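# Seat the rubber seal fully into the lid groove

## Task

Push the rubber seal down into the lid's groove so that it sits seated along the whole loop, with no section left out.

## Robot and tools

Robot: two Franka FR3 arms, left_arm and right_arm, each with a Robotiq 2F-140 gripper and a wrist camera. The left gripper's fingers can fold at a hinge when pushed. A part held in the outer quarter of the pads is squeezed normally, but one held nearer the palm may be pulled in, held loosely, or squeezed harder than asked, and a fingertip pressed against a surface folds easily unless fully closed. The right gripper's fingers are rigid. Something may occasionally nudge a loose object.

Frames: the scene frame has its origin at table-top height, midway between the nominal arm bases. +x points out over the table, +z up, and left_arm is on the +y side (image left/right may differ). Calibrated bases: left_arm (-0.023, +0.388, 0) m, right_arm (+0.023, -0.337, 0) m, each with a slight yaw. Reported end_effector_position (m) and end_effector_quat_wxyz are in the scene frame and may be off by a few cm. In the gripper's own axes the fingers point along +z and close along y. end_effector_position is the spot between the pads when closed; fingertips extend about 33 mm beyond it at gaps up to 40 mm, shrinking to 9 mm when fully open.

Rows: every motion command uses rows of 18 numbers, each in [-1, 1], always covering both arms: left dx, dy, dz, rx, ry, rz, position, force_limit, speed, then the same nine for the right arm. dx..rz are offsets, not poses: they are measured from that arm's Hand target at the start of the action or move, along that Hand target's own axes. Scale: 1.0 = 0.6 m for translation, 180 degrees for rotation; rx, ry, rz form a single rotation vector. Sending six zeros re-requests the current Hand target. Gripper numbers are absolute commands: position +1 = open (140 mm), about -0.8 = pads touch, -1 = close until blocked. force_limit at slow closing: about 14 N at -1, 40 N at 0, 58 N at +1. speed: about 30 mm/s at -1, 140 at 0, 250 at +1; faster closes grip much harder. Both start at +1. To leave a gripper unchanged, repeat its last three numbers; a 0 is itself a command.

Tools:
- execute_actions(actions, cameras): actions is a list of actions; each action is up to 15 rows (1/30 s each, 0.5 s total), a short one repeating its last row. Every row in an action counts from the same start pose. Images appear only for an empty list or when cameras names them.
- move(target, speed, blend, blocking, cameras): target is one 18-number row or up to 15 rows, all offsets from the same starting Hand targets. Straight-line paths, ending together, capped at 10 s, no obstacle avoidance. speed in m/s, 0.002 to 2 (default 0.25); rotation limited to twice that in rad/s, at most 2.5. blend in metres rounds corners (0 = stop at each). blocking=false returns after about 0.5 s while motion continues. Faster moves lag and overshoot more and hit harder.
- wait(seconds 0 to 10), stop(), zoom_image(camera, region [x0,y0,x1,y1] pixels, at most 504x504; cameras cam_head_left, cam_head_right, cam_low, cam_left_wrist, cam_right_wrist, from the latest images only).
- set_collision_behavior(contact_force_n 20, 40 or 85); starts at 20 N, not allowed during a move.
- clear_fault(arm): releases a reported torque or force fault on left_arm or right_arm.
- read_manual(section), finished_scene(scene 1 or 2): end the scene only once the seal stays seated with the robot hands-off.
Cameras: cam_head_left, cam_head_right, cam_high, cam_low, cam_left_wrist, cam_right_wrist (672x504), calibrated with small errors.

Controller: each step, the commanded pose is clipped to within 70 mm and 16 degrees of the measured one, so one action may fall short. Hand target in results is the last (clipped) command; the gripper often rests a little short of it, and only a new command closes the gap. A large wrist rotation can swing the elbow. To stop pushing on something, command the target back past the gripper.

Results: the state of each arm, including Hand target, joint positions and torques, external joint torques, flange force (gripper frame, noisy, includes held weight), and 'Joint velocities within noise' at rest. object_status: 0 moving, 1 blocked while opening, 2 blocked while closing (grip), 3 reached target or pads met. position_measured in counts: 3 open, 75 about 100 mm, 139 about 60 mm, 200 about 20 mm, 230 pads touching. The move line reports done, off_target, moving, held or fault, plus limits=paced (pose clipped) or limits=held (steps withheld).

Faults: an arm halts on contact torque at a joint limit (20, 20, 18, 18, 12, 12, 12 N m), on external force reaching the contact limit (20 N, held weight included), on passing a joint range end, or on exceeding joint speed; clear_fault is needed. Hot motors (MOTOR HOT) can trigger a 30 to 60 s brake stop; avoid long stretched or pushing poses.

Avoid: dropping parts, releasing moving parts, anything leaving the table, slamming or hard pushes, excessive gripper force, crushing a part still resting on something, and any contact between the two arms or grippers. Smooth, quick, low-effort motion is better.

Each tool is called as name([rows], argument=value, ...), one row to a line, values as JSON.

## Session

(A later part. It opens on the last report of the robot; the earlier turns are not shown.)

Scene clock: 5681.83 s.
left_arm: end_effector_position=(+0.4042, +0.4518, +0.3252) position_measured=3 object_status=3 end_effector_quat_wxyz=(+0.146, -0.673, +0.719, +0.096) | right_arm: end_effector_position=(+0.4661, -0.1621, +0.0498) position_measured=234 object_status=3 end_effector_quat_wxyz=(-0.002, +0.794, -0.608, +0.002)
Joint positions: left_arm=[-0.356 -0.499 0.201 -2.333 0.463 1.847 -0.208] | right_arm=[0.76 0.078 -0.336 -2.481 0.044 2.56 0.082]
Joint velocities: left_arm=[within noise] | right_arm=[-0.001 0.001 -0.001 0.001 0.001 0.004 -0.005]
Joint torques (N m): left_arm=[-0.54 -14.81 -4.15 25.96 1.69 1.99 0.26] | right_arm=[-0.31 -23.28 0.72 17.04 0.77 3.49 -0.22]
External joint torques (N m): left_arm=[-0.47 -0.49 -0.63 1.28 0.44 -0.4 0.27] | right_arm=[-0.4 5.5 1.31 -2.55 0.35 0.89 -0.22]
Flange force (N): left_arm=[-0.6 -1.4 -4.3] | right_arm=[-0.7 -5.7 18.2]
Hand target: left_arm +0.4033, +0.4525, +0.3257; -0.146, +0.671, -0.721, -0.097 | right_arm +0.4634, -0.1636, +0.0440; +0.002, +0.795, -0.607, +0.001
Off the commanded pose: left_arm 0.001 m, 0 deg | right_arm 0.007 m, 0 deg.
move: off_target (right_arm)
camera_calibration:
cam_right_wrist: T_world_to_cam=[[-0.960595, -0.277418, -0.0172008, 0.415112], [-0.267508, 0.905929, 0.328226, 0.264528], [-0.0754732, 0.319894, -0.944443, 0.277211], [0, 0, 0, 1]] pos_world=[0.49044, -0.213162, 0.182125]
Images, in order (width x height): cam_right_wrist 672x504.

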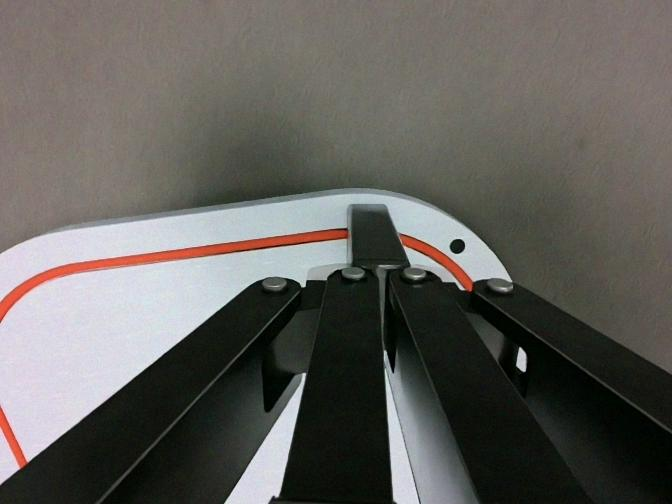

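move([
  [0,0,0,0,0,0,1,1,1, -0.0012,-0.0040,-0.0100,0,0,0,-1,-0.8,0.5],
  [0,0,0,0,0,0,1,1,1, -0.0012,-0.0050,-0.0290,0,0,0,-1,-0.8,0.5],
  [0,0,0,0,0,0,1,1,1, -0.0095,-0.0800,-0.0290,0,0,0,-1,-0.8,0.5],
  [0,0,0,0,0,0,1,1,1, -0.0098,-0.0790,-0.0175,0,0,0,-1,-0.8,0.5],
  [0,0,0,0,0,0,1,1,1, -0.0101,-0.0775,-0.0130,0,0,0,-1,-0.8,0.5],
  [0,0,0,0,0,0,1,1,1, -0.0105,-0.0760,-0.0085,0,0,0,-1,-0.8,0.5],
  [0,0,0,0,0,0,1,1,1, -0.0107,-0.0755,0,0,0,0,-1,-0.8,0.5],
], speed=[0.03,0.05,0.08,0.05,0.02,0.015,0.015], blend=[0,0,0,0.0005,0.0005,0.0005,0], cameras=["cam_right_wrist"])

Scene clock: 5699.57 s.
left_arm: end_effector_position=(+0.4042, +0.4518, +0.3252) position_measured=3 object_status=3 end_effector_quat_wxyz=(+0.146, -0.673, +0.719, +0.096) | right_arm: end_effector_position=(+0.5079, -0.1443, +0.0499) position_measured=234 object_status=3 end_effector_quat_wxyz=(-0.001, +0.794, -0.608, +0.002)
Joint positions: left_arm=[-0.356 -0.499 0.201 -2.333 0.463 1.847 -0.208] | right_arm=[0.743 0.193 -0.317 -2.324 0.098 2.51 0.047]
Joint velocities: left_arm=[within noise] | right_arm=[0.001 0.001 0 0 0 0.004 -0.005]
Joint torques (N m): left_arm=[-0.56 -14.82 -4.14 25.96 1.71 1.99 0.28] | right_arm=[-0.67 -28.77 -0.09 17.96 0.76 3.44 -0.25]
External joint torques (N m): left_arm=[-0.57 -0.41 -0.71 1.21 0.46 -0.4 0.3] | right_arm=[-0.72 4.55 1.55 -2.25 0.32 0.84 -0.25]
Flange force (N): left_arm=[-0.5 -1.4 -4.2] | right_arm=[0.2 -3.7 14.2]
Hand target: left_arm +0.4033, +0.4525, +0.3257; -0.146, +0.671, -0.721, -0.097 | right_arm +0.5054, -0.1454, +0.0439; +0.002, +0.795, -0.607, +0.001
Off the commanded pose: left_arm 0.001 m, 0 deg | right_arm 0.007 m, 0 deg.
move: off_target (right_arm)
camera_calibration:
cam_right_wrist: T_world_to_cam=[[-0.960744, -0.276937, -0.0166689, 0.460401], [-0.266916, 0.906246, 0.327832, 0.259306], [-0.0756825, 0.319411, -0.944589, 0.274787], [0, 0, 0, 1]] pos_world=[0.532337, -0.195264, 0.182226]
Images, in order (width x height): cam_right_wrist 672x504.

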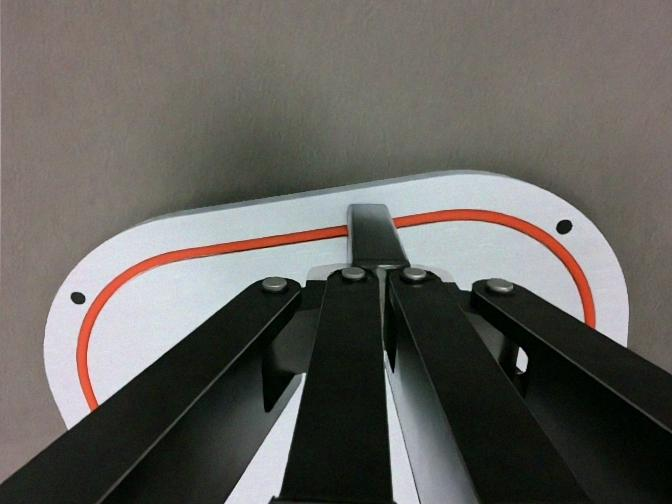

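move([
  [0,0,0,0,0,0,1,1,1, -0.0007,-0.0035,-0.0100,0,0,0,-1,-0.8,0.5],
  [0,0,0,0,0,0,1,1,1, -0.0007,-0.0045,-0.0290,0,0,0,-1,-0.8,0.5],
  [0,0,0,0,0,0,1,1,1, -0.0017,-0.0312,-0.0290,0,0,0,-1,-0.8,0.5],
  [0,0,0,0,0,0,1,1,1, -0.0020,-0.0302,-0.0175,0,0,0,-1,-0.8,0.5],
  [0,0,0,0,0,0,1,1,1, -0.0023,-0.0287,-0.0130,0,0,0,-1,-0.8,0.5],
  [0,0,0,0,0,0,1,1,1, -0.0027,-0.0272,-0.0085,0,0,0,-1,-0.8,0.5],
  [0,0,0,0,0,0,1,1,1, -0.0029,-0.0267,0,0,0,0,-1,-0.8,0.5],
], speed=[0.03,0.05,0.08,0.05,0.02,0.015,0.015], blend=[0,0,0,0.0005,0.0005,0.0005,0], cameras=[])

move([
  [0,0,0,0,0,0,1,1,1, -0.0007,-0.0035,-0.0100,0,0,0,-1,-0.8,0.5],
  [0,0,0,0,0,0,1,1,1, -0.0007,-0.0045,-0.0290,0,0,0,-1,-0.8,0.5],
  [0,0,0,0,0,0,1,1,1, -0.0049,-0.0312,-0.0290,0,0,0,-1,-0.8,0.5],
  [0,0,0,0,0,0,1,1,1, -0.0052,-0.0302,-0.0175,0,0,0,-1,-0.8,0.5],
  [0,0,0,0,0,0,1,1,1, -0.0055,-0.0287,-0.0130,0,0,0,-1,-0.8,0.5],
  [0,0,0,0,0,0,1,1,1, -0.0059,-0.0272,-0.0085,0,0,0,-1,-0.8,0.5],
  [0,0,0,0,0,0,1,1,1, -0.0061,-0.0267,0,0,0,0,-1,-0.8,0.5],
], speed=[0.03,0.05,0.08,0.05,0.02,0.015,0.015], blend=[0,0,0,0.0005,0.0005,0.0005,0], cameras=["cam_right_wrist"])

zoom_image(camera="cam_right_wrist", region=[100, 180, 400, 340])

Scene clock: 5721.20 s.
left_arm: end_effector_position=(+0.4042, +0.4518, +0.3252) position_measured=3 object_status=3 end_effector_quat_wxyz=(+0.146, -0.673, +0.719, +0.096) | right_arm: end_effector_position=(+0.5229, -0.1384, +0.0499) position_measured=234 object_status=3 end_effector_quat_wxyz=(-0.001, +0.794, -0.608, +0.002)
Joint positions: left_arm=[-0.356 -0.499 0.201 -2.333 0.463 1.847 -0.208] | right_arm=[0.733 0.233 -0.308 -2.267 0.112 2.49 0.037]
Joint velocities: left_arm=[within noise] | right_arm=[0.001 0.001 0.001 -0.001 0.001 0.003 -0.003]
Joint torques (N m): left_arm=[-0.51 -14.77 -4.14 25.93 1.69 1.98 0.24] | right_arm=[-0.58 -30.51 -0.42 18.22 0.77 3.55 -0.13]
External joint torques (N m): left_arm=[-0.52 -0.24 -0.69 1.15 0.43 -0.41 0.26] | right_arm=[-0.48 4.25 1.69 -2.19 0.31 0.96 -0.13]
Flange force (N): left_arm=[-0.3 -1.8 -4.0] | right_arm=[-0.2 -2.5 13.2]
Hand target: left_arm +0.4033, +0.4525, +0.3257; -0.146, +0.671, -0.721, -0.097 | right_arm +0.5204, -0.1395, +0.0439; +0.002, +0.795, -0.607, +0.001
Off the commanded pose: left_arm 0.001 m, 0 deg | right_arm 0.007 m, 0 deg.
move: off_target (right_arm)
No camera images: "cameras" was empty.

Scene clock: 5724.17 s.
left_arm: end_effector_position=(+0.4042, +0.4518, +0.3252) position_measured=3 object_status=3 end_effector_quat_wxyz=(+0.146, -0.673, +0.719, +0.096) | right_arm: end_effector_position=(+0.5373, -0.1306, +0.0500) position_measured=234 object_status=3 end_effector_quat_wxyz=(-0.001, +0.794, -0.608, +0.002)
Joint positions: left_arm=[-0.356 -0.499 0.201 -2.333 0.463 1.847 -0.208] | right_arm=[0.725 0.273 -0.299 -2.207 0.124 2.469 0.033]
Joint velocities: left_arm=[within noise] | right_arm=[-0.001 0 0 0.001 0 0.003 -0.003]
Joint torques (N m): left_arm=[-0.51 -14.78 -4.16 25.98 1.69 2 0.24] | right_arm=[-0.39 -32.25 -0.76 18.56 0.74 3.39 -0.19]
External joint torques (N m): left_arm=[-0.54 -0.19 -0.73 1.14 0.43 -0.4 0.25] | right_arm=[-0.26 4.17 1.69 -2.08 0.26 0.81 -0.19]
Flange force (N): left_arm=[-0.2 -1.9 -4.0] | right_arm=[-0.3 -2.5 12.1]
Hand target: left_arm +0.4033, +0.4525, +0.3257; -0.146, +0.671, -0.721, -0.097 | right_arm +0.5349, -0.1317, +0.0439; +0.002, +0.795, -0.607, +0.001
Off the commanded pose: left_arm 0.001 m, 0 deg | right_arm 0.007 m, 0 deg.
move: off_target (right_arm)
camera_calibration:
cam_right_wrist: T_world_to_cam=[[-0.960557, -0.277595, -0.016485, 0.492214], [-0.267506, 0.906196, 0.32749, 0.254999], [-0.0759712, 0.318983, -0.944711, 0.272807], [0, 0, 0, 1]] pos_world=[0.561739, -0.181464, 0.182328]
Images, in order (width x height): cam_right_wrist 672x504.

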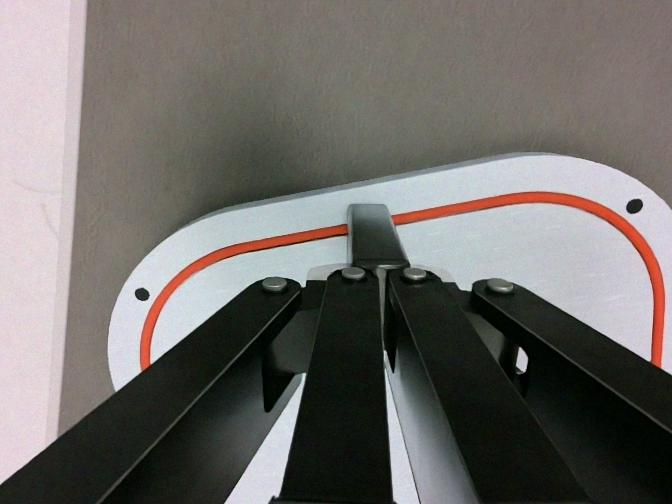

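Scaled by 1.680 from the camera's 672x504 image, which has a finer 960x720 frame.

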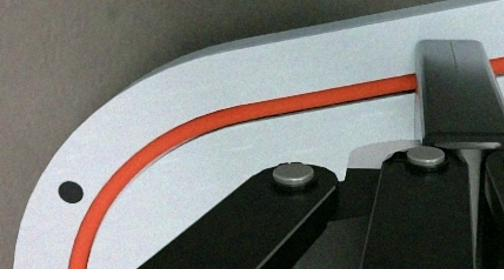

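move([
  [0,0,0,0,0,0,1,1,1, -0.0007,-0.0035,-0.0100,0,0,0,-1,-0.8,0.5],
  [0,0,0,0,0,0,1,1,1, -0.0007,-0.0045,-0.0290,0,0,0,-1,-0.8,0.5],
  [0,0,0,0,0,0,1,1,1, -0.0007,-0.0312,-0.0290,0,0,0,-1,-0.8,0.5],
  [0,0,0,0,0,0,1,1,1, -0.0010,-0.0302,-0.0175,0,0,0,-1,-0.8,0.5],
  [0,0,0,0,0,0,1,1,1, -0.0018,-0.0287,-0.0130,0,0,0,-1,-0.8,0.5],
  [0,0,0,0,0,0,1,1,1, -0.0027,-0.0272,-0.0085,0,0,0,-1,-0.8,0.5],
  [0,0,0,0,0,0,1,1,1, -0.0030,-0.0267,0,0,0,0,-1,-0.8,0.5],
], speed=[0.03,0.05,0.08,0.05,0.02,0.015,0.015], blend=[0,0,0,0.0005,0.0005,0.0005,0], cameras=["cam_right_wrist"])

zoom_image(camera="cam_right_wrist", region=[140, 160, 440, 320])

Scene clock: 5738.20 s.
left_arm: end_effector_position=(+0.4042, +0.4518, +0.3252) position_measured=3 object_status=3 end_effector_quat_wxyz=(+0.146, -0.673, +0.719, +0.096) | right_arm: end_effector_position=(+0.5522, -0.1245, +0.0500) position_measured=234 object_status=3 end_effector_quat_wxyz=(-0.001, +0.794, -0.607, +0.002)
Joint positions: left_arm=[-0.356 -0.499 0.201 -2.333 0.463 1.847 -0.208] | right_arm=[0.713 0.312 -0.289 -2.147 0.133 2.447 0.027]
Joint velocities: left_arm=[within noise] | right_arm=[-0.001 0 0.003 0 0 0.004 -0.002]
Joint torques (N m): left_arm=[-0.52 -14.77 -4.09 25.94 1.7 1.99 0.23] | right_arm=[-1.25 -33.82 -1.14 18.86 0.73 3.52 -0.21]
External joint torques (N m): left_arm=[-0.49 -0.24 -0.6 1.14 0.44 -0.42 0.24] | right_arm=[-1.16 4.41 1.57 -2.25 0.24 0.9 -0.21]
Flange force (N): left_arm=[-0.4 -1.8 -3.9] | right_arm=[1.1 -2.6 12.6]
Hand target: left_arm +0.4033, +0.4525, +0.3257; -0.146, +0.671, -0.721, -0.097 | right_arm +0.5499, -0.1258, +0.0438; +0.002, +0.795, -0.607, +0.001
Off the commanded pose: left_arm 0.001 m, 0 deg | right_arm 0.007 m, 0 deg.
move: off_target (right_arm)
camera_calibration:
cam_right_wrist: T_world_to_cam=[[-0.960434, -0.278018, -0.0164807, 0.508076], [-0.267916, 0.90613, 0.327336, 0.25371], [-0.0760718, 0.318801, -0.944764, 0.272029], [0, 0, 0, 1]] pos_world=[0.576641, -0.175363, 0.182328]
Images, in order (width x height): cam_right_wrist 672x504.

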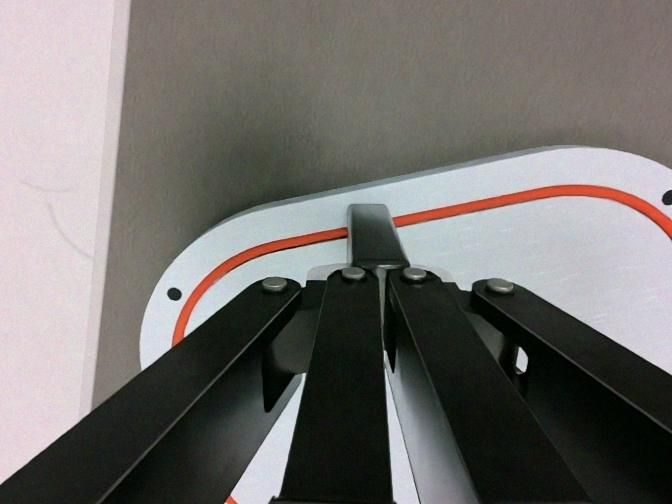

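Scaled by 1.680 from the camera's 672x504 image, which has a finer 960x720 frame.

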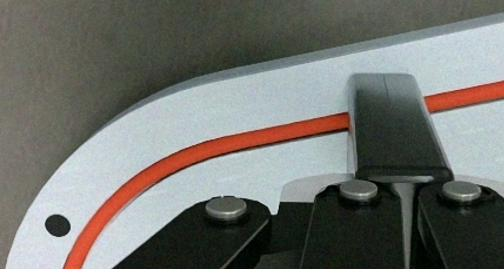

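move([
  [0,0,0,0,0,0,1,1,1, -0.0007,-0.0035,-0.0100,0,0,0,-1,-0.8,0.5],
  [0,0,0,0,0,0,1,1,1, -0.0007,-0.0045,-0.0290,0,0,0,-1,-0.8,0.5],
  [0,0,0,0,0,0,1,1,1, -0.0017,-0.0312,-0.0290,0,0,0,-1,-0.8,0.5],
  [0,0,0,0,0,0,1,1,1, -0.0020,-0.0302,-0.0175,0,0,0,-1,-0.8,0.5],
  [0,0,0,0,0,0,1,1,1, -0.0028,-0.0287,-0.0130,0,0,0,-1,-0.8,0.5],
  [0,0,0,0,0,0,1,1,1, -0.0037,-0.0272,-0.0085,0,0,0,-1,-0.8,0.5],
  [0,0,0,0,0,0,1,1,1, -0.0040,-0.0267,0,0,0,0,-1,-0.8,0.5],
], speed=[0.03,0.05,0.08,0.05,0.02,0.015,0.015], blend=[0,0,0,0.0005,0.0005,0.0005,0], cameras=["cam_right_wrist"])

zoom_image(camera="cam_right_wrist", region=[180, 160, 480, 320])

Scene clock: 5750.20 s.
left_arm: end_effector_position=(+0.4042, +0.4518, +0.3252) position_measured=3 object_status=3 end_effector_quat_wxyz=(+0.146, -0.673, +0.719, +0.096) | right_arm: end_effector_position=(+0.5669, -0.1179, +0.0500) position_measured=234 object_status=3 end_effector_quat_wxyz=(-0.001, +0.794, -0.607, +0.002)
Joint positions: left_arm=[-0.356 -0.499 0.201 -2.333 0.463 1.847 -0.208] | right_arm=[0.701 0.352 -0.28 -2.085 0.141 2.424 0.024]
Joint velocities: left_arm=[within noise] | right_arm=[0 0.001 0.002 -0.001 0 0.004 0]
Joint torques (N m): left_arm=[-0.57 -14.78 -4.1 25.95 1.69 1.99 0.26] | right_arm=[-0.63 -35.85 -1.37 19.17 0.71 3.34 -0.19]
External joint torques (N m): left_arm=[-0.58 -0.26 -0.65 1.13 0.43 -0.41 0.27] | right_arm=[-0.55 3.79 1.56 -2.11 0.21 0.73 -0.19]
Flange force (N): left_arm=[-0.4 -1.7 -3.9] | right_arm=[0.4 -1.2 10.3]
Hand target: left_arm +0.4033, +0.4525, +0.3257; -0.146, +0.671, -0.721, -0.097 | right_arm +0.5647, -0.1192, +0.0438; +0.002, +0.795, -0.607, +0.001
Off the commanded pose: left_arm 0.001 m, 0 deg | right_arm 0.007 m, 0 deg.
move: off_target (right_arm)
camera_calibration:
cam_right_wrist: T_world_to_cam=[[-0.960337, -0.278363, -0.0163431, 0.523987], [-0.26821, 0.9061, 0.327179, 0.25186], [-0.0762659, 0.318585, -0.944821, 0.271235], [0, 0, 0, 1]] pos_world=[0.591442, -0.168763, 0.182429]
Images, in order (width x height): cam_right_wrist 672x504.

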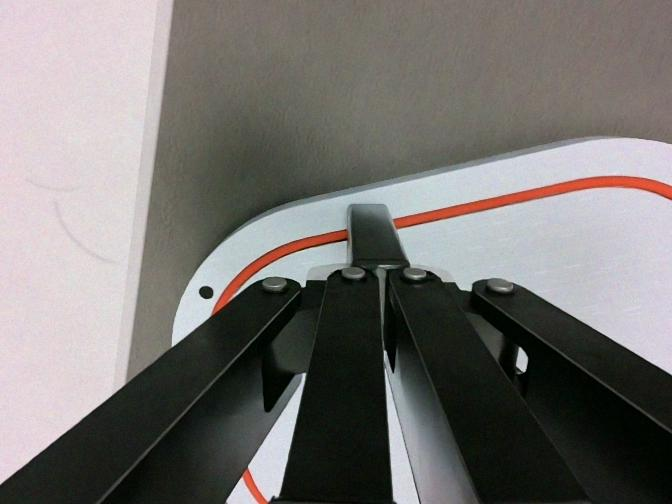

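Scaled by 1.680 from the camera's 672x504 image, which has a finer 960x720 frame.

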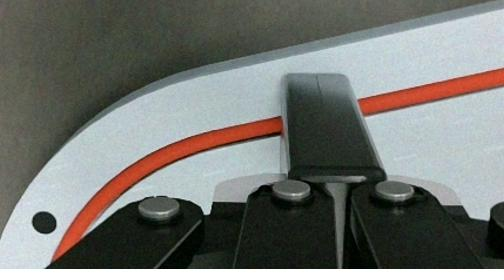

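move([
  [0,0,0,0,0,0,1,1,1, -0.0007,-0.0035,-0.0100,0,0,0,-1,-0.8,0.5],
  [0,0,0,0,0,0,1,1,1, -0.0007,-0.0045,-0.0290,0,0,0,-1,-0.8,0.5],
  [0,0,0,0,0,0,1,1,1, -0.0037,-0.0312,-0.0290,0,0,0,-1,-0.8,0.5],
  [0,0,0,0,0,0,1,1,1, -0.0040,-0.0302,-0.0175,0,0,0,-1,-0.8,0.5],
  [0,0,0,0,0,0,1,1,1, -0.0047,-0.0287,-0.0130,0,0,0,-1,-0.8,0.5],
  [0,0,0,0,0,0,1,1,1, -0.0055,-0.0272,-0.0085,0,0,0,-1,-0.8,0.5],
  [0,0,0,0,0,0,1,1,1, -0.0060,-0.0267,0,0,0,0,-1,-0.8,0.5],
], speed=[0.03,0.05,0.08,0.05,0.02,0.015,0.015], blend=[0,0,0,0.0005,0.0005,0.0005,0], cameras=["cam_right_wrist"])

zoom_image(camera="cam_right_wrist", region=[200, 160, 500, 320])

Scene clock: 5764.77 s.
left_arm: end_effector_position=(+0.4042, +0.4518, +0.3252) position_measured=3 object_status=3 end_effector_quat_wxyz=(+0.146, -0.673, +0.719, +0.096) | right_arm: end_effector_position=(+0.5813, -0.1102, +0.0501) position_measured=234 object_status=3 end_effector_quat_wxyz=(-0.001, +0.795, -0.607, +0.002)
Joint positions: left_arm=[-0.356 -0.499 0.201 -2.333 0.463 1.847 -0.208] | right_arm=[0.692 0.393 -0.271 -2.021 0.148 2.399 0.024]
Joint velocities: left_arm=[within noise] | right_arm=[0 0 0.001 -0.001 -0.001 0.005 0]
Joint torques (N m): left_arm=[-0.5 -14.76 -4.15 25.96 1.68 1.98 0.3] | right_arm=[-0.98 -37.23 -1.96 19.53 0.72 3.36 -0.23]
External joint torques (N m): left_arm=[-0.49 -0.4 -0.7 1.29 0.43 -0.4 0.32] | right_arm=[-0.96 3.92 1.15 -1.98 0.21 0.76 -0.23]
Flange force (N): left_arm=[-0.6 -1.7 -4.3] | right_arm=[1.1 -1.9 10.2]
Hand target: left_arm +0.4033, +0.4525, +0.3257; -0.146, +0.671, -0.721, -0.097 | right_arm +0.5792, -0.1115, +0.0438; +0.002, +0.795, -0.607, +0.001
Off the commanded pose: left_arm 0.001 m, 0 deg | right_arm 0.007 m, 0 deg.
move: off_target (right_arm)
camera_calibration:
cam_right_wrist: T_world_to_cam=[[-0.960237, -0.278716, -0.0161812, 0.539843], [-0.268508, 0.906088, 0.326967, 0.24884], [-0.0764693, 0.318311, -0.944897, 0.270036], [0, 0, 0, 1]] pos_world=[0.605843, -0.160963, 0.182529]
Images, in order (width x height): cam_right_wrist 672x504.

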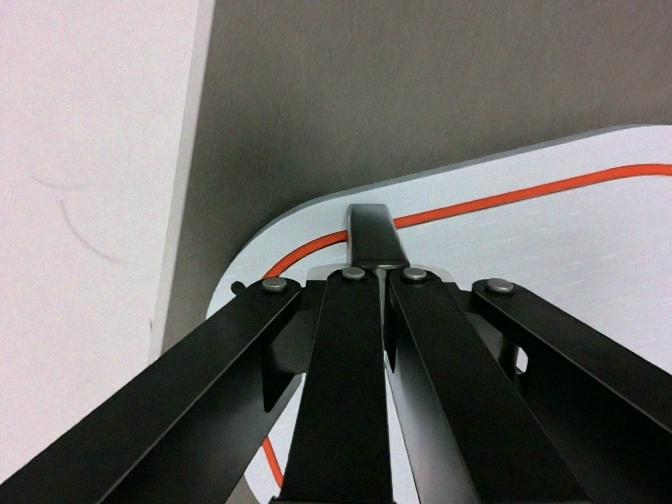

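Scaled by 1.680 from the camera's 672x504 image, which has a finer 960x720 frame.

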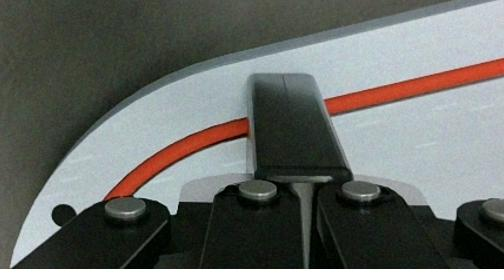

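move([
  [0,0,0,0,0,0,1,1,1, -0.0012,-0.0030,-0.0100,0,0,0,-1,-0.8,0.5],
  [0,0,0,0,0,0,1,1,1, -0.0012,-0.0039,-0.0290,0,0,0,-1,-0.8,0.5],
  [0,0,0,0,0,0,1,1,1, -0.0140,-0.0459,-0.0290,0,0,0,-1,-0.8,0.5],
], speed=[0.03,0.05,0.08], cameras=["cam_right_wrist"])

zoom_image(camera="cam_right_wrist", region=[220, 130, 500, 290])

Scene clock: 5776.80 s.
left_arm: end_effector_position=(+0.4042, +0.4518, +0.3252) position_measured=3 object_status=3 end_effector_quat_wxyz=(+0.146, -0.673, +0.719, +0.096) | right_arm: end_effector_position=(+0.6042, -0.0956, +0.0620) position_measured=234 object_status=3 end_effector_quat_wxyz=(+0.001, +0.797, -0.604, +0.003)
Joint positions: left_arm=[-0.356 -0.499 0.201 -2.333 0.463 1.847 -0.208] | right_arm=[0.69 0.443 -0.27 -1.904 0.151 2.329 0.024]
Joint velocities: left_arm=[within noise] | right_arm=[-0.001 0.001 0.002 0 0.002 -0.004 0.002]
Joint torques (N m): left_arm=[-0.56 -14.75 -4.13 25.95 1.7 1.98 0.25] | right_arm=[-0.94 -43.71 -2.88 22.63 0.69 2.44 0.27]
External joint torques (N m): left_arm=[-0.56 -0.26 -0.66 1.16 0.44 -0.42 0.27] | right_arm=[-0.84 -0.26 0.68 0.35 0.14 -0.16 0.27]
Flange force (N): left_arm=[-0.4 -1.8 -4.0] | right_arm=[0.2 -1.8 -0.4]
Hand target: left_arm +0.4033, +0.4525, +0.3257; -0.146, +0.671, -0.721, -0.097 | right_arm +0.6036, -0.0961, +0.0611; +0.002, +0.795, -0.607, +0.001
Off the commanded pose: left_arm 0.001 m, 0 deg | right_arm 0.001 m, 1 deg.
move: done
camera_calibration:
cam_right_wrist: T_world_to_cam=[[-0.957673, -0.287512, -0.0140815, 0.563467], [-0.276344, 0.904574, 0.324623, 0.242592], [-0.0805954, 0.314774, -0.945739, 0.280578], [0, 0, 0, 1]] pos_world=[0.629269, -0.145758, 0.194537]
Images, in order (width x height): cam_right_wrist 672x504.

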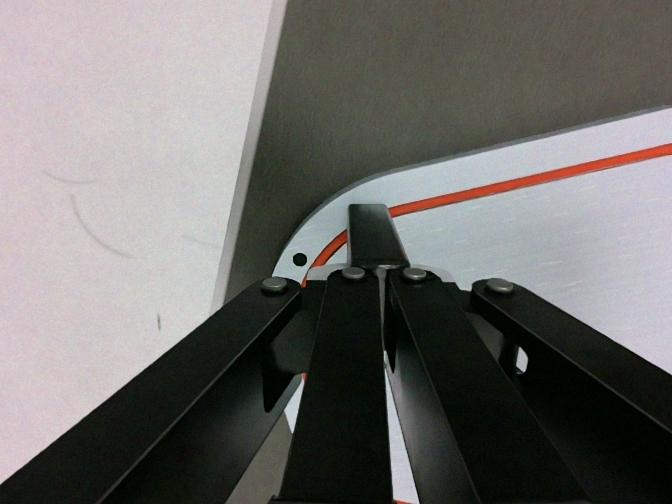

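Scaled by 1.800 from the camera's 672x504 image, which has a finer 960x720 frame.

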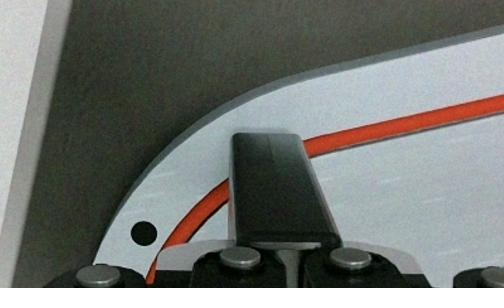

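move([
  [0,0,0,0,0,0,1,1,1, 0.003,0.0005,0.0113,0,0,0,-1,-0.8,0.5],
  [0,0,0,0,0,0,1,1,1, 0.0025,0.0020,0.0158,0,0,0,-1,-0.8,0.5],
  [0,0,0,0,0,0,1,1,1, 0.0015,0.0038,0.0203,0,0,0,-1,-0.8,0.5],
  [0,0,0,0,0,0,1,1,1, 0.0010,0.0045,0.0290,0,0,0,-1,-0.8,0.5],
], speed=[0.05,0.02,0.015,0.015], blend=[0.0005,0.0005,0.0005,0], cameras=["cam_right_wrist"])

zoom_image(camera="cam_right_wrist", region=[220, 130, 500, 290])

Scene clock: 5788.60 s.
left_arm: end_effector_position=(+0.4042, +0.4518, +0.3252) position_measured=3 object_status=3 end_effector_quat_wxyz=(+0.146, -0.673, +0.719, +0.096) | right_arm: end_effector_position=(+0.6032, -0.0964, +0.0502) position_measured=234 object_status=3 end_effector_quat_wxyz=(-0.001, +0.795, -0.606, +0.002)
Joint positions: left_arm=[-0.356 -0.499 0.201 -2.333 0.463 1.847 -0.208] | right_arm=[0.685 0.458 -0.264 -1.915 0.159 2.357 0.024]
Joint velocities: left_arm=[within noise] | right_arm=[0 0 0.002 0 -0.001 0.005 0]
Joint torques (N m): left_arm=[-0.54 -14.76 -4.14 25.94 1.7 1.99 0.27] | right_arm=[-0.96 -40.03 -2.02 20.05 0.75 3.23 -0.05]
External joint torques (N m): left_arm=[-0.44 -0.31 -0.57 1.19 0.44 -0.41 0.28] | right_arm=[-1.18 3.43 1.31 -1.9 0.22 0.64 -0.05]
Flange force (N): left_arm=[-0.6 -1.7 -4.0] | right_arm=[1.2 -1.1 8.6]
Hand target: left_arm +0.4033, +0.4525, +0.3257; -0.146, +0.671, -0.721, -0.097 | right_arm +0.6011, -0.0974, +0.0437; +0.002, +0.795, -0.607, +0.001
Off the commanded pose: left_arm 0.001 m, 0 deg | right_arm 0.007 m, 0 deg.
move: off_target (right_arm)
camera_calibration:
cam_right_wrist: T_world_to_cam=[[-0.959658, -0.280704, -0.0161522, 0.56419], [-0.270406, 0.905659, 0.32659, 0.243317], [-0.0770469, 0.317783, -0.945028, 0.267699], [0, 0, 0, 1]] pos_world=[0.62785, -0.147062, 0.182631]
Images, in order (width x height): cam_right_wrist 672x504.

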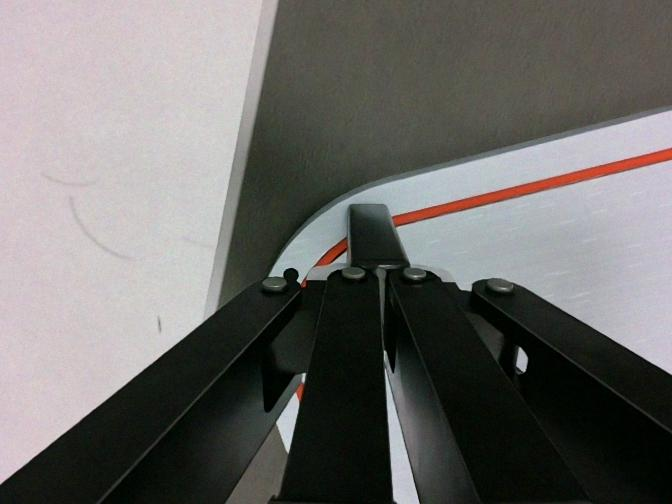

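Scaled by 1.800 from the camera's 672x504 image, which has a finer 960x720 frame.

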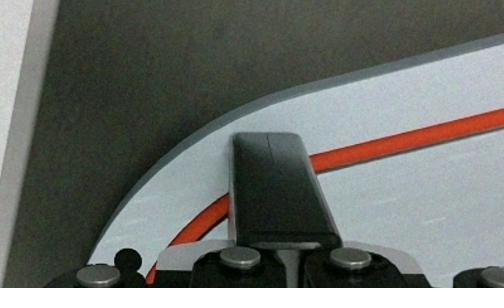

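move([
  [0,0,0,0,0,0,1,1,1, -0.0007,-0.0030,-0.0100,0,0,0,-1,-0.8,0.5],
  [0,0,0,0,0,0,1,1,1, -0.0007,-0.0038,-0.0290,0,0,0,-1,-0.8,0.5],
  [0,0,0,0,0,0,1,1,1, -0.0187,-0.0271,-0.0290,0,0,0,-1,-0.8,0.5],
], speed=[0.03,0.05,0.08], cameras=["cam_right_wrist"])

zoom_image(camera="cam_right_wrist", region=[240, 110, 480, 290])

Scene clock: 5808.33 s.
left_arm: end_effector_position=(+0.4042, +0.4518, +0.3252) position_measured=3 object_status=3 end_effector_quat_wxyz=(+0.146, -0.673, +0.719, +0.096) | right_arm: end_effector_position=(+0.6149, -0.0829, +0.0620) position_measured=234 object_status=3 end_effector_quat_wxyz=(+0.001, +0.797, -0.604, +0.003)
Joint positions: left_arm=[-0.356 -0.499 0.201 -2.333 0.463 1.847 -0.208] | right_arm=[0.692 0.483 -0.264 -1.839 0.157 2.303 0.035]
Joint velocities: left_arm=[within noise] | right_arm=[0.001 0.001 0.001 0 0.001 -0.003 0.005]
Joint torques (N m): left_arm=[-0.55 -14.78 -4.12 25.99 1.69 2 0.25] | right_arm=[-0.55 -45.22 -3.11 22.81 0.68 2.42 0.29]
External joint torques (N m): left_arm=[-0.53 -0.41 -0.65 1.27 0.44 -0.39 0.27] | right_arm=[-0.58 -0.56 0.55 0.42 0.12 -0.16 0.29]
Flange force (N): left_arm=[-0.5 -1.6 -4.2] | right_arm=[-0.1 -1.1 -1.0]
Hand target: left_arm +0.4033, +0.4525, +0.3257; -0.146, +0.671, -0.721, -0.097 | right_arm +0.6138, -0.0823, +0.0610; +0.002, +0.795, -0.607, +0.001
Off the commanded pose: left_arm 0.001 m, 0 deg | right_arm 0.002 m, 0 deg.
move: done
camera_calibration:
cam_right_wrist: T_world_to_cam=[[-0.957887, -0.286805, -0.0139837, 0.57764], [-0.275632, 0.904734, 0.324781, 0.233747], [-0.0804973, 0.314958, -0.945686, 0.277339], [0, 0, 0, 1]] pos_world=[0.640067, -0.133159, 0.194437]
Images, in order (width x height): cam_right_wrist 672x504.

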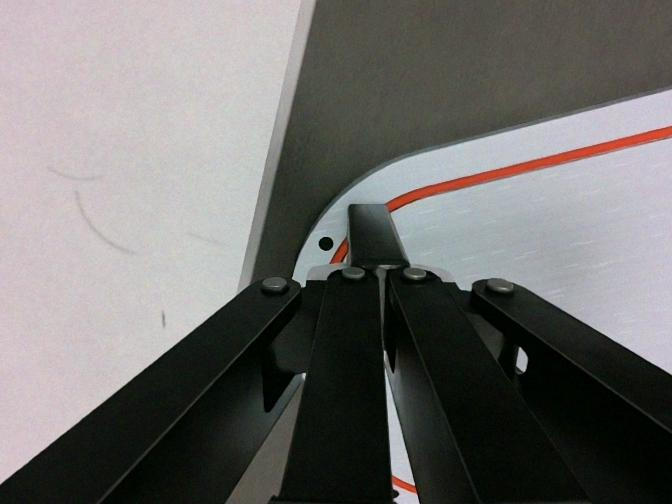

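Scaled by 2.100 from the camera's 672x504 image, which has a finer 960x720 frame.

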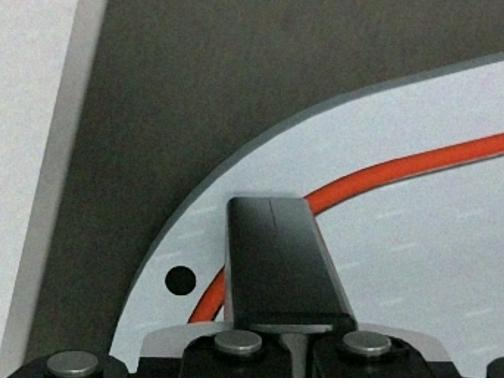

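move([
  [0,0,0,0,0,0,1,1,1, 0.001,0,0.0112,0,0,0,-1,-0.8,0.5],
  [0,0,0,0,0,0,1,1,1, 0.0005,0.0018,0.0158,0,0,0,-1,-0.8,0.5],
  [0,0,0,0,0,0,1,1,1, -0.0005,0.0036,0.0203,0,0,0,-1,-0.8,0.5],
  [0,0,0,0,0,0,1,1,1, -0.0010,0.0043,0.0290,0,0,0,-1,-0.8,0.5],
], speed=[0.05,0.02,0.015,0.015], blend=[0.0005,0.0005,0.0005,0], cameras=[])

move([
  [0,0,0,0,0,0,1,1,1, -0.0005,-0.0030,-0.0100,0,0,0,-1,-0.8,0.5],
  [0,0,0,0,0,0,1,1,1, -0.0005,-0.0038,-0.0290,0,0,0,-1,-0.8,0.5],
  [0,0,0,0,0,0,1,1,1, -0.0285,-0.0205,-0.0290,0,0,0,-1,-0.8,0.5],
], speed=[0.03,0.05,0.08], cameras=["cam_right_wrist"])

zoom_image(camera="cam_right_wrist", region=[240, 110, 480, 290])

Scene clock: 5822.73 s.
left_arm: end_effector_position=(+0.4042, +0.4518, +0.3252) position_measured=3 object_status=3 end_effector_quat_wxyz=(+0.146, -0.673, +0.719, +0.096) | right_arm: end_effector_position=(+0.6133, -0.0815, +0.0503) position_measured=234 object_status=3 end_effector_quat_wxyz=(-0.001, +0.796, -0.605, +0.003)
Joint positions: left_arm=[-0.356 -0.499 0.201 -2.333 0.463 1.847 -0.208] | right_arm=[0.691 0.498 -0.26 -1.85 0.165 2.33 0.036]
Joint velocities: left_arm=[within noise] | right_arm=[0.001 0 0.002 0.001 0.002 0.005 0]
Joint torques (N m): left_arm=[-0.57 -14.77 -4.1 25.99 1.69 1.99 0.28] | right_arm=[-0.83 -41.54 -2.38 20.21 0.81 3.37 0.08]
External joint torques (N m): left_arm=[-0.51 -0.35 -0.58 1.23 0.43 -0.42 0.3] | right_arm=[-0.86 3.51 1.34 -2.08 0.26 0.76 0.08]
Flange force (N): left_arm=[-0.6 -1.7 -4.1] | right_arm=[0.7 0.1 8.6]
Hand target: left_arm +0.4033, +0.4525, +0.3257; -0.146, +0.671, -0.721, -0.097 | right_arm +0.6112, -0.0824, +0.0437; +0.002, +0.795, -0.607, +0.001
Off the commanded pose: left_arm 0.001 m, 0 deg | right_arm 0.007 m, 0 deg.
move: off_target (right_arm)
No camera images: "cameras" was empty.

Scene clock: 5824.93 s.
left_arm: end_effector_position=(+0.4042, +0.4518, +0.3252) position_measured=3 object_status=3 end_effector_quat_wxyz=(+0.146, -0.673, +0.719, +0.096) | right_arm: end_effector_position=(+0.6193, -0.0628, +0.0618) position_measured=234 object_status=3 end_effector_quat_wxyz=(+0.001, +0.797, -0.604, +0.002)
Joint positions: left_arm=[-0.356 -0.499 0.201 -2.333 0.463 1.847 -0.208] | right_arm=[0.71 0.517 -0.261 -1.783 0.164 2.28 0.057]
Joint velocities: left_arm=[within noise] | right_arm=[0 0.001 0 0 0 -0.001 0.006]
Joint torques (N m): left_arm=[-0.51 -14.8 -4.11 25.93 1.68 1.99 0.28] | right_arm=[-0.61 -46.39 -3.73 23.04 0.52 2.43 0.23]
External joint torques (N m): left_arm=[-0.52 -0.34 -0.67 1.17 0.43 -0.4 0.3] | right_arm=[-0.34 -0.28 0.38 0.32 -0.05 -0.17 0.23]
Flange force (N): left_arm=[-0.5 -1.6 -4.0] | right_arm=[-0.3 -1.3 -0.8]
Hand target: left_arm +0.4033, +0.4525, +0.3257; -0.146, +0.671, -0.721, -0.097 | right_arm +0.6185, -0.0626, +0.0610; +0.002, +0.795, -0.607, +0.001
Off the commanded pose: left_arm 0.001 m, 0 deg | right_arm 0.001 m, 0 deg.
move: done
camera_calibration:
cam_right_wrist: T_world_to_cam=[[-0.957786, -0.287165, -0.0135203, 0.587517], [-0.275749, 0.904377, 0.325677, 0.216727], [-0.0812955, 0.315657, -0.945384, 0.271712], [0, 0, 0, 1]] pos_world=[0.644566, -0.113056, 0.194233]
Images, in order (width x height): cam_right_wrist 672x504.

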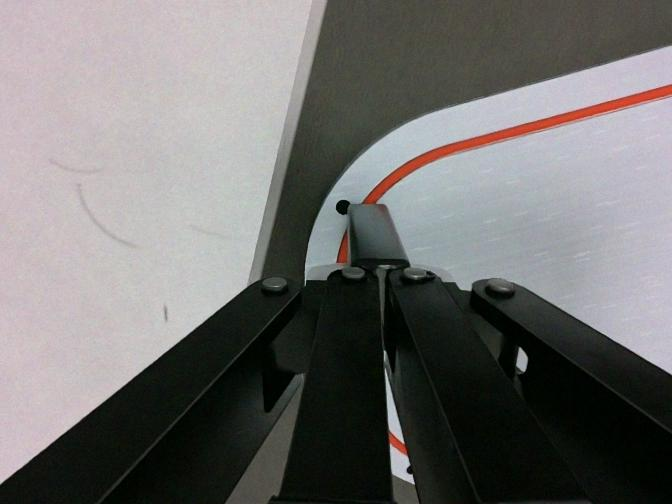

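Scaled by 2.100 from the camera's 672x504 image, which has a finer 960x720 frame.

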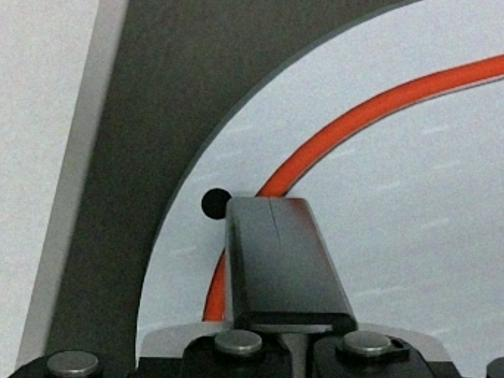

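move([
  [0,0,0,0,0,0,1,1,1, 0.004,-0.004,0,0,0,0,-1,-0.8,0.5],
  [0,0,0,0,0,0,1,1,1, 0.004,-0.004,0.0112,0,0,0,-1,-0.8,0.5],
  [0,0,0,0,0,0,1,1,1, 0.0035,-0.0025,0.0158,0,0,0,-1,-0.8,0.5],
  [0,0,0,0,0,0,1,1,1, 0.0030,-0.0010,0.0203,0,0,0,-1,-0.8,0.5],
  [0,0,0,0,0,0,1,1,1, 0.0030,0,0.0290,0,0,0,-1,-0.8,0.5],
], speed=[0.05,0.05,0.02,0.015,0.015], blend=[0,0.0005,0.0005,0.0005,0], cameras=[])

move([
  [0,0,0,0,0,0,1,1,1, 0,-0.0030,-0.0100,0,0,0,-1,-0.8,0.5],
  [0,0,0,0,0,0,1,1,1, 0,-0.0038,-0.0290,0,0,0,-1,-0.8,0.5],
  [0,0,0,0,0,0,1,1,1, -0.0320,-0.0138,-0.0290,0,0,0,-1,-0.8,0.5],
], speed=[0.03,0.05,0.08], cameras=["cam_right_wrist"])

zoom_image(camera="cam_right_wrist", region=[260, 60, 500, 240])

Scene clock: 5839.33 s.
left_arm: end_effector_position=(+0.4042, +0.4518, +0.3252) position_measured=3 object_status=3 end_effector_quat_wxyz=(+0.146, -0.673, +0.719, +0.096) | right_arm: end_effector_position=(+0.6209, -0.0630, +0.0503) position_measured=234 object_status=3 end_effector_quat_wxyz=(-0.001, +0.795, -0.606, +0.002)
Joint positions: left_arm=[-0.356 -0.499 0.201 -2.333 0.463 1.847 -0.208] | right_arm=[0.703 0.537 -0.254 -1.784 0.169 2.303 0.059]
Joint velocities: left_arm=[within noise] | right_arm=[0 -0.001 0.001 -0.001 0 0.004 -0.001]
Joint torques (N m): left_arm=[-0.53 -14.8 -4.1 25.98 1.7 2 0.22] | right_arm=[-1.14 -42.82 -2.6 20.15 0.75 3.4 -0.07]
External joint torques (N m): left_arm=[-0.58 -0.4 -0.72 1.26 0.44 -0.38 0.24] | right_arm=[-1.07 3.41 1.36 -2.26 0.19 0.82 -0.07]
Flange force (N): left_arm=[-0.3 -1.6 -4.2] | right_arm=[1.4 1.2 8.4]
Hand target: left_arm +0.4033, +0.4525, +0.3257; -0.146, +0.671, -0.721, -0.097 | right_arm +0.6190, -0.0644, +0.0436; +0.002, +0.795, -0.607, +0.001
Off the commanded pose: left_arm 0.001 m, 0 deg | right_arm 0.007 m, 0 deg.
move: off_target (right_arm)
No camera images: "cameras" was empty.

Scene clock: 5841.53 s.
left_arm: end_effector_position=(+0.4042, +0.4518, +0.3252) position_measured=3 object_status=3 end_effector_quat_wxyz=(+0.146, -0.673, +0.719, +0.096) | right_arm: end_effector_position=(+0.6227, -0.0437, +0.0617) position_measured=234 object_status=3 end_effector_quat_wxyz=(+0.000, +0.797, -0.604, +0.002)
Joint positions: left_arm=[-0.356 -0.499 0.201 -2.333 0.463 1.847 -0.208] | right_arm=[0.725 0.549 -0.257 -1.731 0.168 2.259 0.081]
Joint velocities: left_arm=[within noise] | right_arm=[-0.001 0 0.001 -0.001 0.002 -0.002 0.005]
Joint torques (N m): left_arm=[-0.48 -14.77 -4.1 25.94 1.69 1.98 0.26] | right_arm=[-0.5 -47.54 -3.83 23.25 0.45 2.5 0.27]
External joint torques (N m): left_arm=[-0.36 -0.37 -0.51 1.23 0.45 -0.42 0.27] | right_arm=[-0.36 -0.41 0.3 0.35 -0.12 -0.1 0.27]
Flange force (N): left_arm=[-0.8 -1.6 -4.0] | right_arm=[-0.3 -0.9 -0.9]
Hand target: left_arm +0.4033, +0.4525, +0.3257; -0.146, +0.671, -0.721, -0.097 | right_arm +0.6219, -0.0437, +0.0609; +0.002, +0.795, -0.607, +0.001
Off the commanded pose: left_arm 0.001 m, 0 deg | right_arm 0.001 m, 0 deg.
move: done
camera_calibration:
cam_right_wrist: T_world_to_cam=[[-0.958016, -0.286399, -0.013455, 0.596309], [-0.274945, 0.904367, 0.326382, 0.199917], [-0.0813071, 0.316378, -0.945142, 0.265946], [0, 0, 0, 1]] pos_world=[0.647863, -0.0941558, 0.194131]
Images, in order (width x height): cam_right_wrist 672x504.

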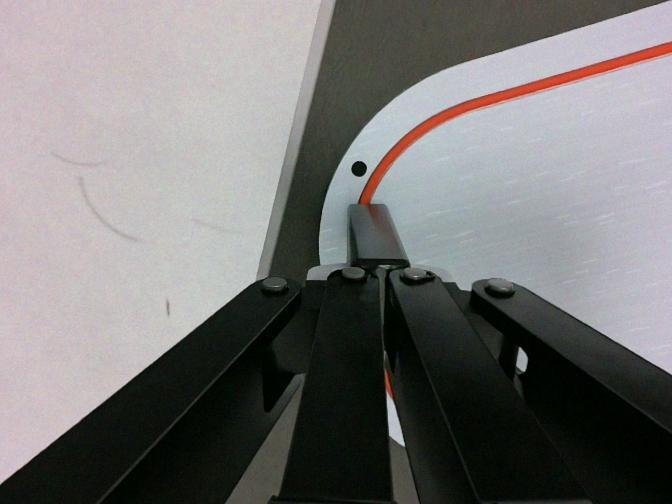

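Scaled by 2.100 from the camera's 672x504 image, which has a finer 960x720 frame.

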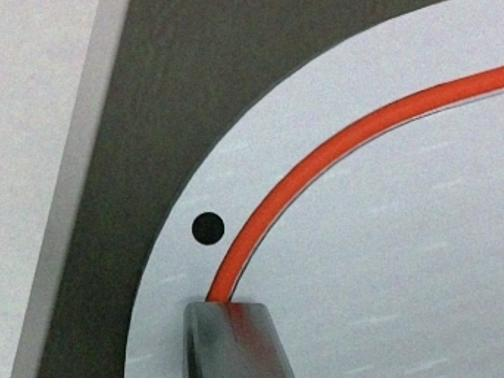

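move([
  [0,0,0,0,0,0,1,1,1, 0,-0.004,0,0,0,0,-1,-0.8,0.5],
  [0,0,0,0,0,0,1,1,1, 0,-0.004,0.0112,0,0,0,-1,-0.8,0.5],
  [0,0,0,0,0,0,1,1,1, -0.0003,-0.0025,0.0158,0,0,0,-1,-0.8,0.5],
  [0,0,0,0,0,0,1,1,1, -0.0008,-0.0010,0.0203,0,0,0,-1,-0.8,0.5],
  [0,0,0,0,0,0,1,1,1, -0.0010,-0.0003,0.0290,0,0,0,-1,-0.8,0.5],
], speed=[0.05,0.05,0.02,0.015,0.015], blend=[0,0.0005,0.0005,0.0005,0], cameras=[])

move([
  [0,0,0,0,0,0,1,1,1, 0,-0.0030,-0.0100,0,0,0,-1,-0.8,0.5],
  [0,0,0,0,0,0,1,1,1, 0,-0.0038,-0.0290,0,0,0,-1,-0.8,0.5],
  [0,0,0,0,0,0,1,1,1, -0.0330,-0.0008,-0.0290,0,0,0,-1,-0.8,0.5],
], speed=[0.03,0.05,0.08], cameras=["cam_right_wrist"])

Scene clock: 5855.23 s.
left_arm: end_effector_position=(+0.4042, +0.4518, +0.3252) position_measured=3 object_status=3 end_effector_quat_wxyz=(+0.146, -0.673, +0.719, +0.096) | right_arm: end_effector_position=(+0.6238, -0.0421, +0.0504) position_measured=234 object_status=3 end_effector_quat_wxyz=(-0.001, +0.796, -0.605, +0.002)
Joint positions: left_arm=[-0.356 -0.499 0.201 -2.333 0.463 1.847 -0.208] | right_arm=[0.724 0.57 -0.254 -1.73 0.175 2.28 0.082]
Joint velocities: left_arm=[within noise] | right_arm=[0.001 0 0 -0.001 0 0.005 0.001]
Joint torques (N m): left_arm=[-0.5 -14.73 -4.16 25.95 1.69 1.99 0.26] | right_arm=[-0.93 -44 -2.68 20.59 0.77 3.37 0.08]
External joint torques (N m): left_arm=[-0.55 -0.26 -0.75 1.18 0.43 -0.4 0.28] | right_arm=[-1.06 3.38 1.31 -2.07 0.21 0.78 0.08]
Flange force (N): left_arm=[-0.3 -1.8 -4.1] | right_arm=[1.1 0.6 8.0]
Hand target: left_arm +0.4033, +0.4525, +0.3257; -0.146, +0.671, -0.721, -0.097 | right_arm +0.6219, -0.0431, +0.0435; +0.002, +0.795, -0.607, +0.001
Off the commanded pose: left_arm 0.001 m, 0 deg | right_arm 0.007 m, 0 deg.
move: off_target (right_arm)
No camera images: "cameras" was empty.

Scene clock: 5857.47 s.
left_arm: end_effector_position=(+0.4042, +0.4518, +0.3252) position_measured=3 object_status=3 end_effector_quat_wxyz=(+0.146, -0.673, +0.719, +0.096) | right_arm: end_effector_position=(+0.6180, -0.0241, +0.0617) position_measured=234 object_status=3 end_effector_quat_wxyz=(+0.000, +0.797, -0.604, +0.002)
Joint positions: left_arm=[-0.356 -0.499 0.201 -2.333 0.463 1.847 -0.208] | right_arm=[0.756 0.564 -0.262 -1.708 0.175 2.249 0.108]
Joint velocities: left_arm=[within noise] | right_arm=[0.001 -0.001 -0.002 0 0 0 0.005]
Joint torques (N m): left_arm=[-0.55 -14.83 -4.13 25.92 1.69 1.99 0.25] | right_arm=[-0.19 -47.94 -3.99 23.29 0.45 2.39 0.29]
External joint torques (N m): left_arm=[-0.57 -0.42 -0.69 1.21 0.44 -0.4 0.26] | right_arm=[-0.1 -0.21 0.26 0.24 -0.13 -0.21 0.29]
Flange force (N): left_arm=[-0.4 -1.4 -4.1] | right_arm=[-0.6 -1.0 -0.8]
Hand target: left_arm +0.4033, +0.4525, +0.3257; -0.146, +0.671, -0.721, -0.097 | right_arm +0.6172, -0.0238, +0.0608; +0.002, +0.795, -0.607, +0.001
Off the commanded pose: left_arm 0.001 m, 0 deg | right_arm 0.001 m, 0 deg.
move: done
camera_calibration:
cam_right_wrist: T_world_to_cam=[[-0.958237, -0.285671, -0.0132063, 0.597659], [-0.274143, 0.904462, 0.326794, 0.180371], [-0.0814108, 0.316766, -0.945003, 0.259343], [0, 0, 0, 1]] pos_world=[0.64326, -0.074556, 0.194029]
Images, in order (width x height): cam_right_wrist 672x504.

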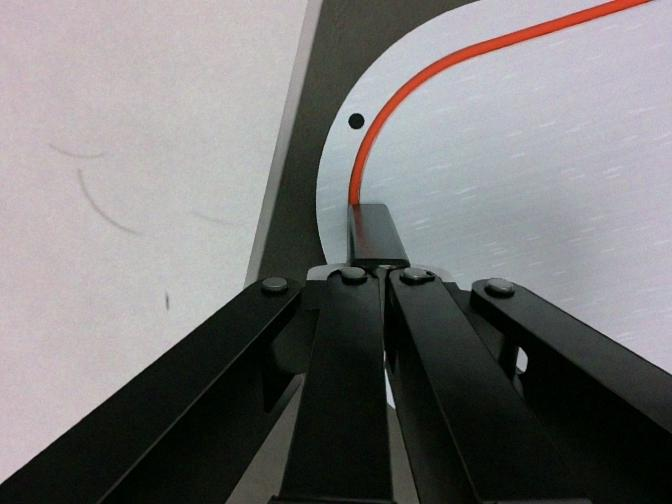

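zoom_image(camera="cam_right_wrist", region=[200, 60, 400, 280])

Scaled by 2.291 from the camera's 672x504 image, which has a finer 960x720 frame.

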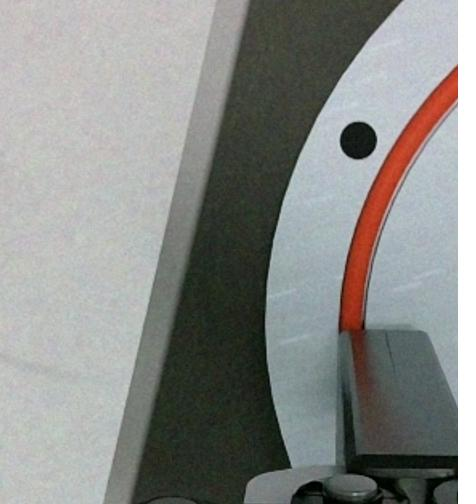

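move([
  [0,0,0,0,0,0,1,1,1, 0,0,-0.0250,0,0,0,-1,-0.8,0.5],
  [0,0,0,0,0,0,1,1,1, -0.0165,0.1804,-0.0250,0,0,0,-1,-0.8,0.5],
  [0,0,0,0,0,0,1,1,1, -0.0165,0.1804,0.0100,0,0,0,-1,-0.8,0.5],
  [0,0,0,0,0,0,1,1,1, -0.0165,0.1804,0.0180,0,0,0,-1,-0.8,0.5],
], speed=[0.06,0.12,0.06,0.015], blend=[0.005,0.005,0.001,0], cameras=["cam_right_wrist"])

Scene clock: 5898.13 s.
left_arm: end_effector_position=(+0.4042, +0.4518, +0.3252) position_measured=3 object_status=3 end_effector_quat_wxyz=(+0.146, -0.673, +0.719, +0.096) | right_arm: end_effector_position=(+0.5107, -0.0431, +0.0514) position_measured=234 object_status=3 end_effector_quat_wxyz=(+0.002, +0.797, -0.605, +0.002)
Joint positions: left_arm=[-0.356 -0.499 0.201 -2.333 0.463 1.847 -0.208] | right_arm=[0.88 0.312 -0.296 -2.142 0.131 2.434 0.183]
Joint velocities: left_arm=[within noise] | right_arm=[-0.002 0.001 0.001 -0.001 0.002 0.003 0]
Joint torques (N m): left_arm=[-0.53 -14.74 -4.14 25.94 1.7 1.99 0.25] | right_arm=[-0.57 -38.27 -1.71 20.46 0.63 2.77 0.16]
External joint torques (N m): left_arm=[-0.52 -0.29 -0.67 1.17 0.44 -0.4 0.27] | right_arm=[-0.64 -0.35 0.89 -0.49 0.14 0.22 0.16]
Flange force (N): left_arm=[-0.4 -1.7 -4.0] | right_arm=[0.7 2.3 0.6]
Hand target: left_arm +0.4033, +0.4525, +0.3257; -0.146, +0.671, -0.721, -0.097 | right_arm +0.5102, -0.0429, +0.0502; +0.002, +0.795, -0.607, +0.001
Off the commanded pose: left_arm 0.001 m, 0 deg | right_arm 0.001 m, 0 deg.
move: done
camera_calibration:
cam_right_wrist: T_world_to_cam=[[-0.95848, -0.284955, -0.0108131, 0.489305], [-0.272866, 0.905484, 0.325028, 0.170962], [-0.0828272, 0.314483, -0.945643, 0.247674], [0, 0, 0, 1]] pos_world=[0.536153, -0.0932627, 0.183935]
Images, in order (width x height): cam_right_wrist 672x504.

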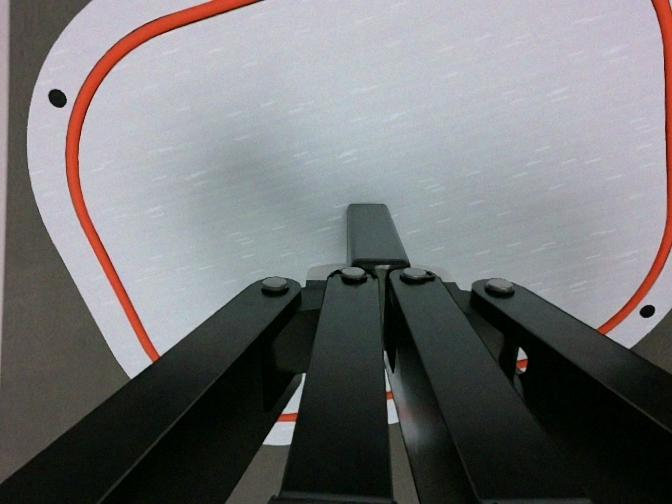

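move([
  [0,0,0,0,0,0,1,1,1, 0,0,0.0080,0,0,0,-1,-0.8,0.5],
  [0,0,0,0,0,0,1,1,1, 0.0240,0.1016,0.0080,0,0,0,-1,-0.8,0.5],
], speed=[0.015,0.04], blend=[0,0], cameras=["cam_right_wrist"])

Scene clock: 5914.37 s.
left_arm: end_effector_position=(+0.4042, +0.4518, +0.3252) position_measured=3 object_status=3 end_effector_quat_wxyz=(+0.146, -0.673, +0.719, +0.096) | right_arm: end_effector_position=(+0.4596, -0.0697, +0.0494) position_measured=234 object_status=3 end_effector_quat_wxyz=(-0.005, +0.796, -0.605, +0.002)
Joint positions: left_arm=[-0.356 -0.499 0.201 -2.333 0.463 1.847 -0.208] | right_arm=[0.917 0.166 -0.319 -2.365 0.091 2.531 0.215]
Joint velocities: left_arm=[within noise] | right_arm=[0 0.001 0.001 -0.001 0 0 0.007]
Joint torques (N m): left_arm=[-0.52 -14.78 -4.14 25.96 1.69 1.99 0.29] | right_arm=[-0.26 -30.86 -1.14 16.99 0.05 1.89 0.3]
External joint torques (N m): left_arm=[-0.55 -0.33 -0.72 1.2 0.43 -0.4 0.31] | right_arm=[-0.14 1.29 0.42 -3.02 -0.39 -0.71 0.3]
Flange force (N): left_arm=[-0.4 -1.7 -4.1] | right_arm=[1.1 7.0 1.3]
Hand target: left_arm +0.4033, +0.4525, +0.3257; -0.146, +0.671, -0.721, -0.097 | right_arm +0.4552, -0.0729, +0.0455; +0.002, +0.795, -0.607, +0.001
Off the commanded pose: left_arm 0.001 m, 0 deg | right_arm 0.007 m, 1 deg.
move: off_target (right_arm)
camera_calibration:
cam_right_wrist: T_world_to_cam=[[-0.958822, -0.283178, -0.0216888, 0.43345], [-0.274086, 0.902615, 0.331908, 0.181783], [-0.0744124, 0.324186, -0.943062, 0.246481], [0, 0, 0, 1]] pos_world=[0.483767, -0.121242, 0.181513]
Images, in order (width x height): cam_right_wrist 672x504.

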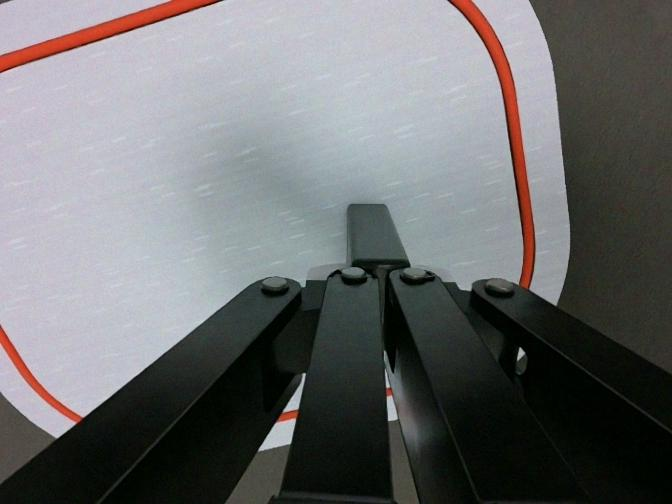

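move([
  [0,0,0,0,0,0,1,1,1, 0,-0.005,-0.0300,0,0,0,-1,-0.8,0.5],
  [0,0,0,0,0,0,1,1,1, 0.0300,-0.0600,-0.2500,0,0,0,-1,-0.8,0.5],
], speed=[0.06,0.2], blend=[0.005,0], cameras=["cam_right_wrist"])

Scene clock: 5930.30 s.
left_arm: end_effector_position=(+0.4042, +0.4518, +0.3252) position_measured=3 object_status=3 end_effector_quat_wxyz=(+0.146, -0.673, +0.719, +0.096) | right_arm: end_effector_position=(+0.4946, -0.0788, +0.1960) position_measured=234 object_status=3 end_effector_quat_wxyz=(-0.001, +0.795, -0.607, +0.000)
Joint positions: left_arm=[-0.356 -0.499 0.201 -2.333 0.463 1.847 -0.208] | right_arm=[0.905 -0.006 -0.361 -2.139 -0.002 2.134 0.236]
Joint velocities: left_arm=[within noise] | right_arm=[0.001 0 0 -0.001 0 -0.003 -0.001]
Joint torques (N m): left_arm=[-0.52 -14.77 -4.09 25.94 1.69 1.99 0.25] | right_arm=[-0.58 -29.93 0.49 24.48 0.23 2.42 0.13]
External joint torques (N m): left_arm=[-0.57 -0.32 -0.7 1.2 0.43 -0.4 0.26] | right_arm=[-0.75 0.07 0.26 0.4 -0.4 -0.16 0.13]
Flange force (N): left_arm=[-0.4 -1.7 -4.1] | right_arm=[-0.1 -1.2 -1.1]
Hand target: left_arm +0.4033, +0.4525, +0.3257; -0.146, +0.671, -0.721, -0.097 | right_arm +0.4947, -0.0802, +0.1955; +0.002, +0.795, -0.607, +0.001
Off the commanded pose: left_arm 0.001 m, 0 deg | right_arm 0.002 m, 0 deg.
move: done
camera_calibration:
cam_right_wrist: T_world_to_cam=[[-0.959873, -0.280136, -0.0129298, 0.466777], [-0.268553, 0.904948, 0.330072, 0.148665], [-0.0807645, 0.3203, -0.943867, 0.39333], [0, 0, 0, 1]] pos_world=[0.519738, -0.129756, 0.328217]
Images, in order (width x height): cam_right_wrist 672x504.

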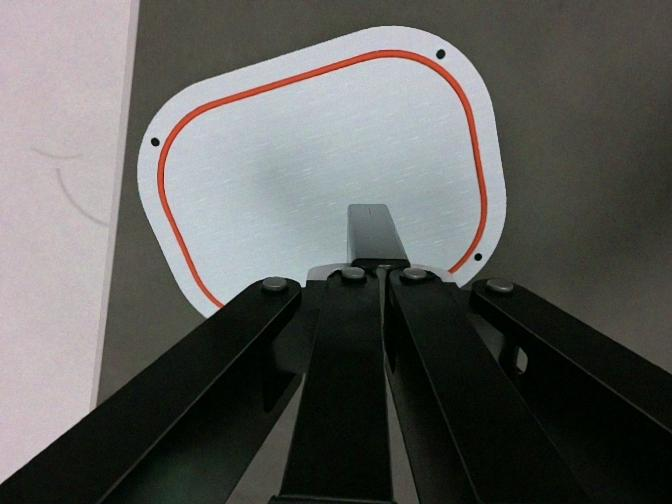

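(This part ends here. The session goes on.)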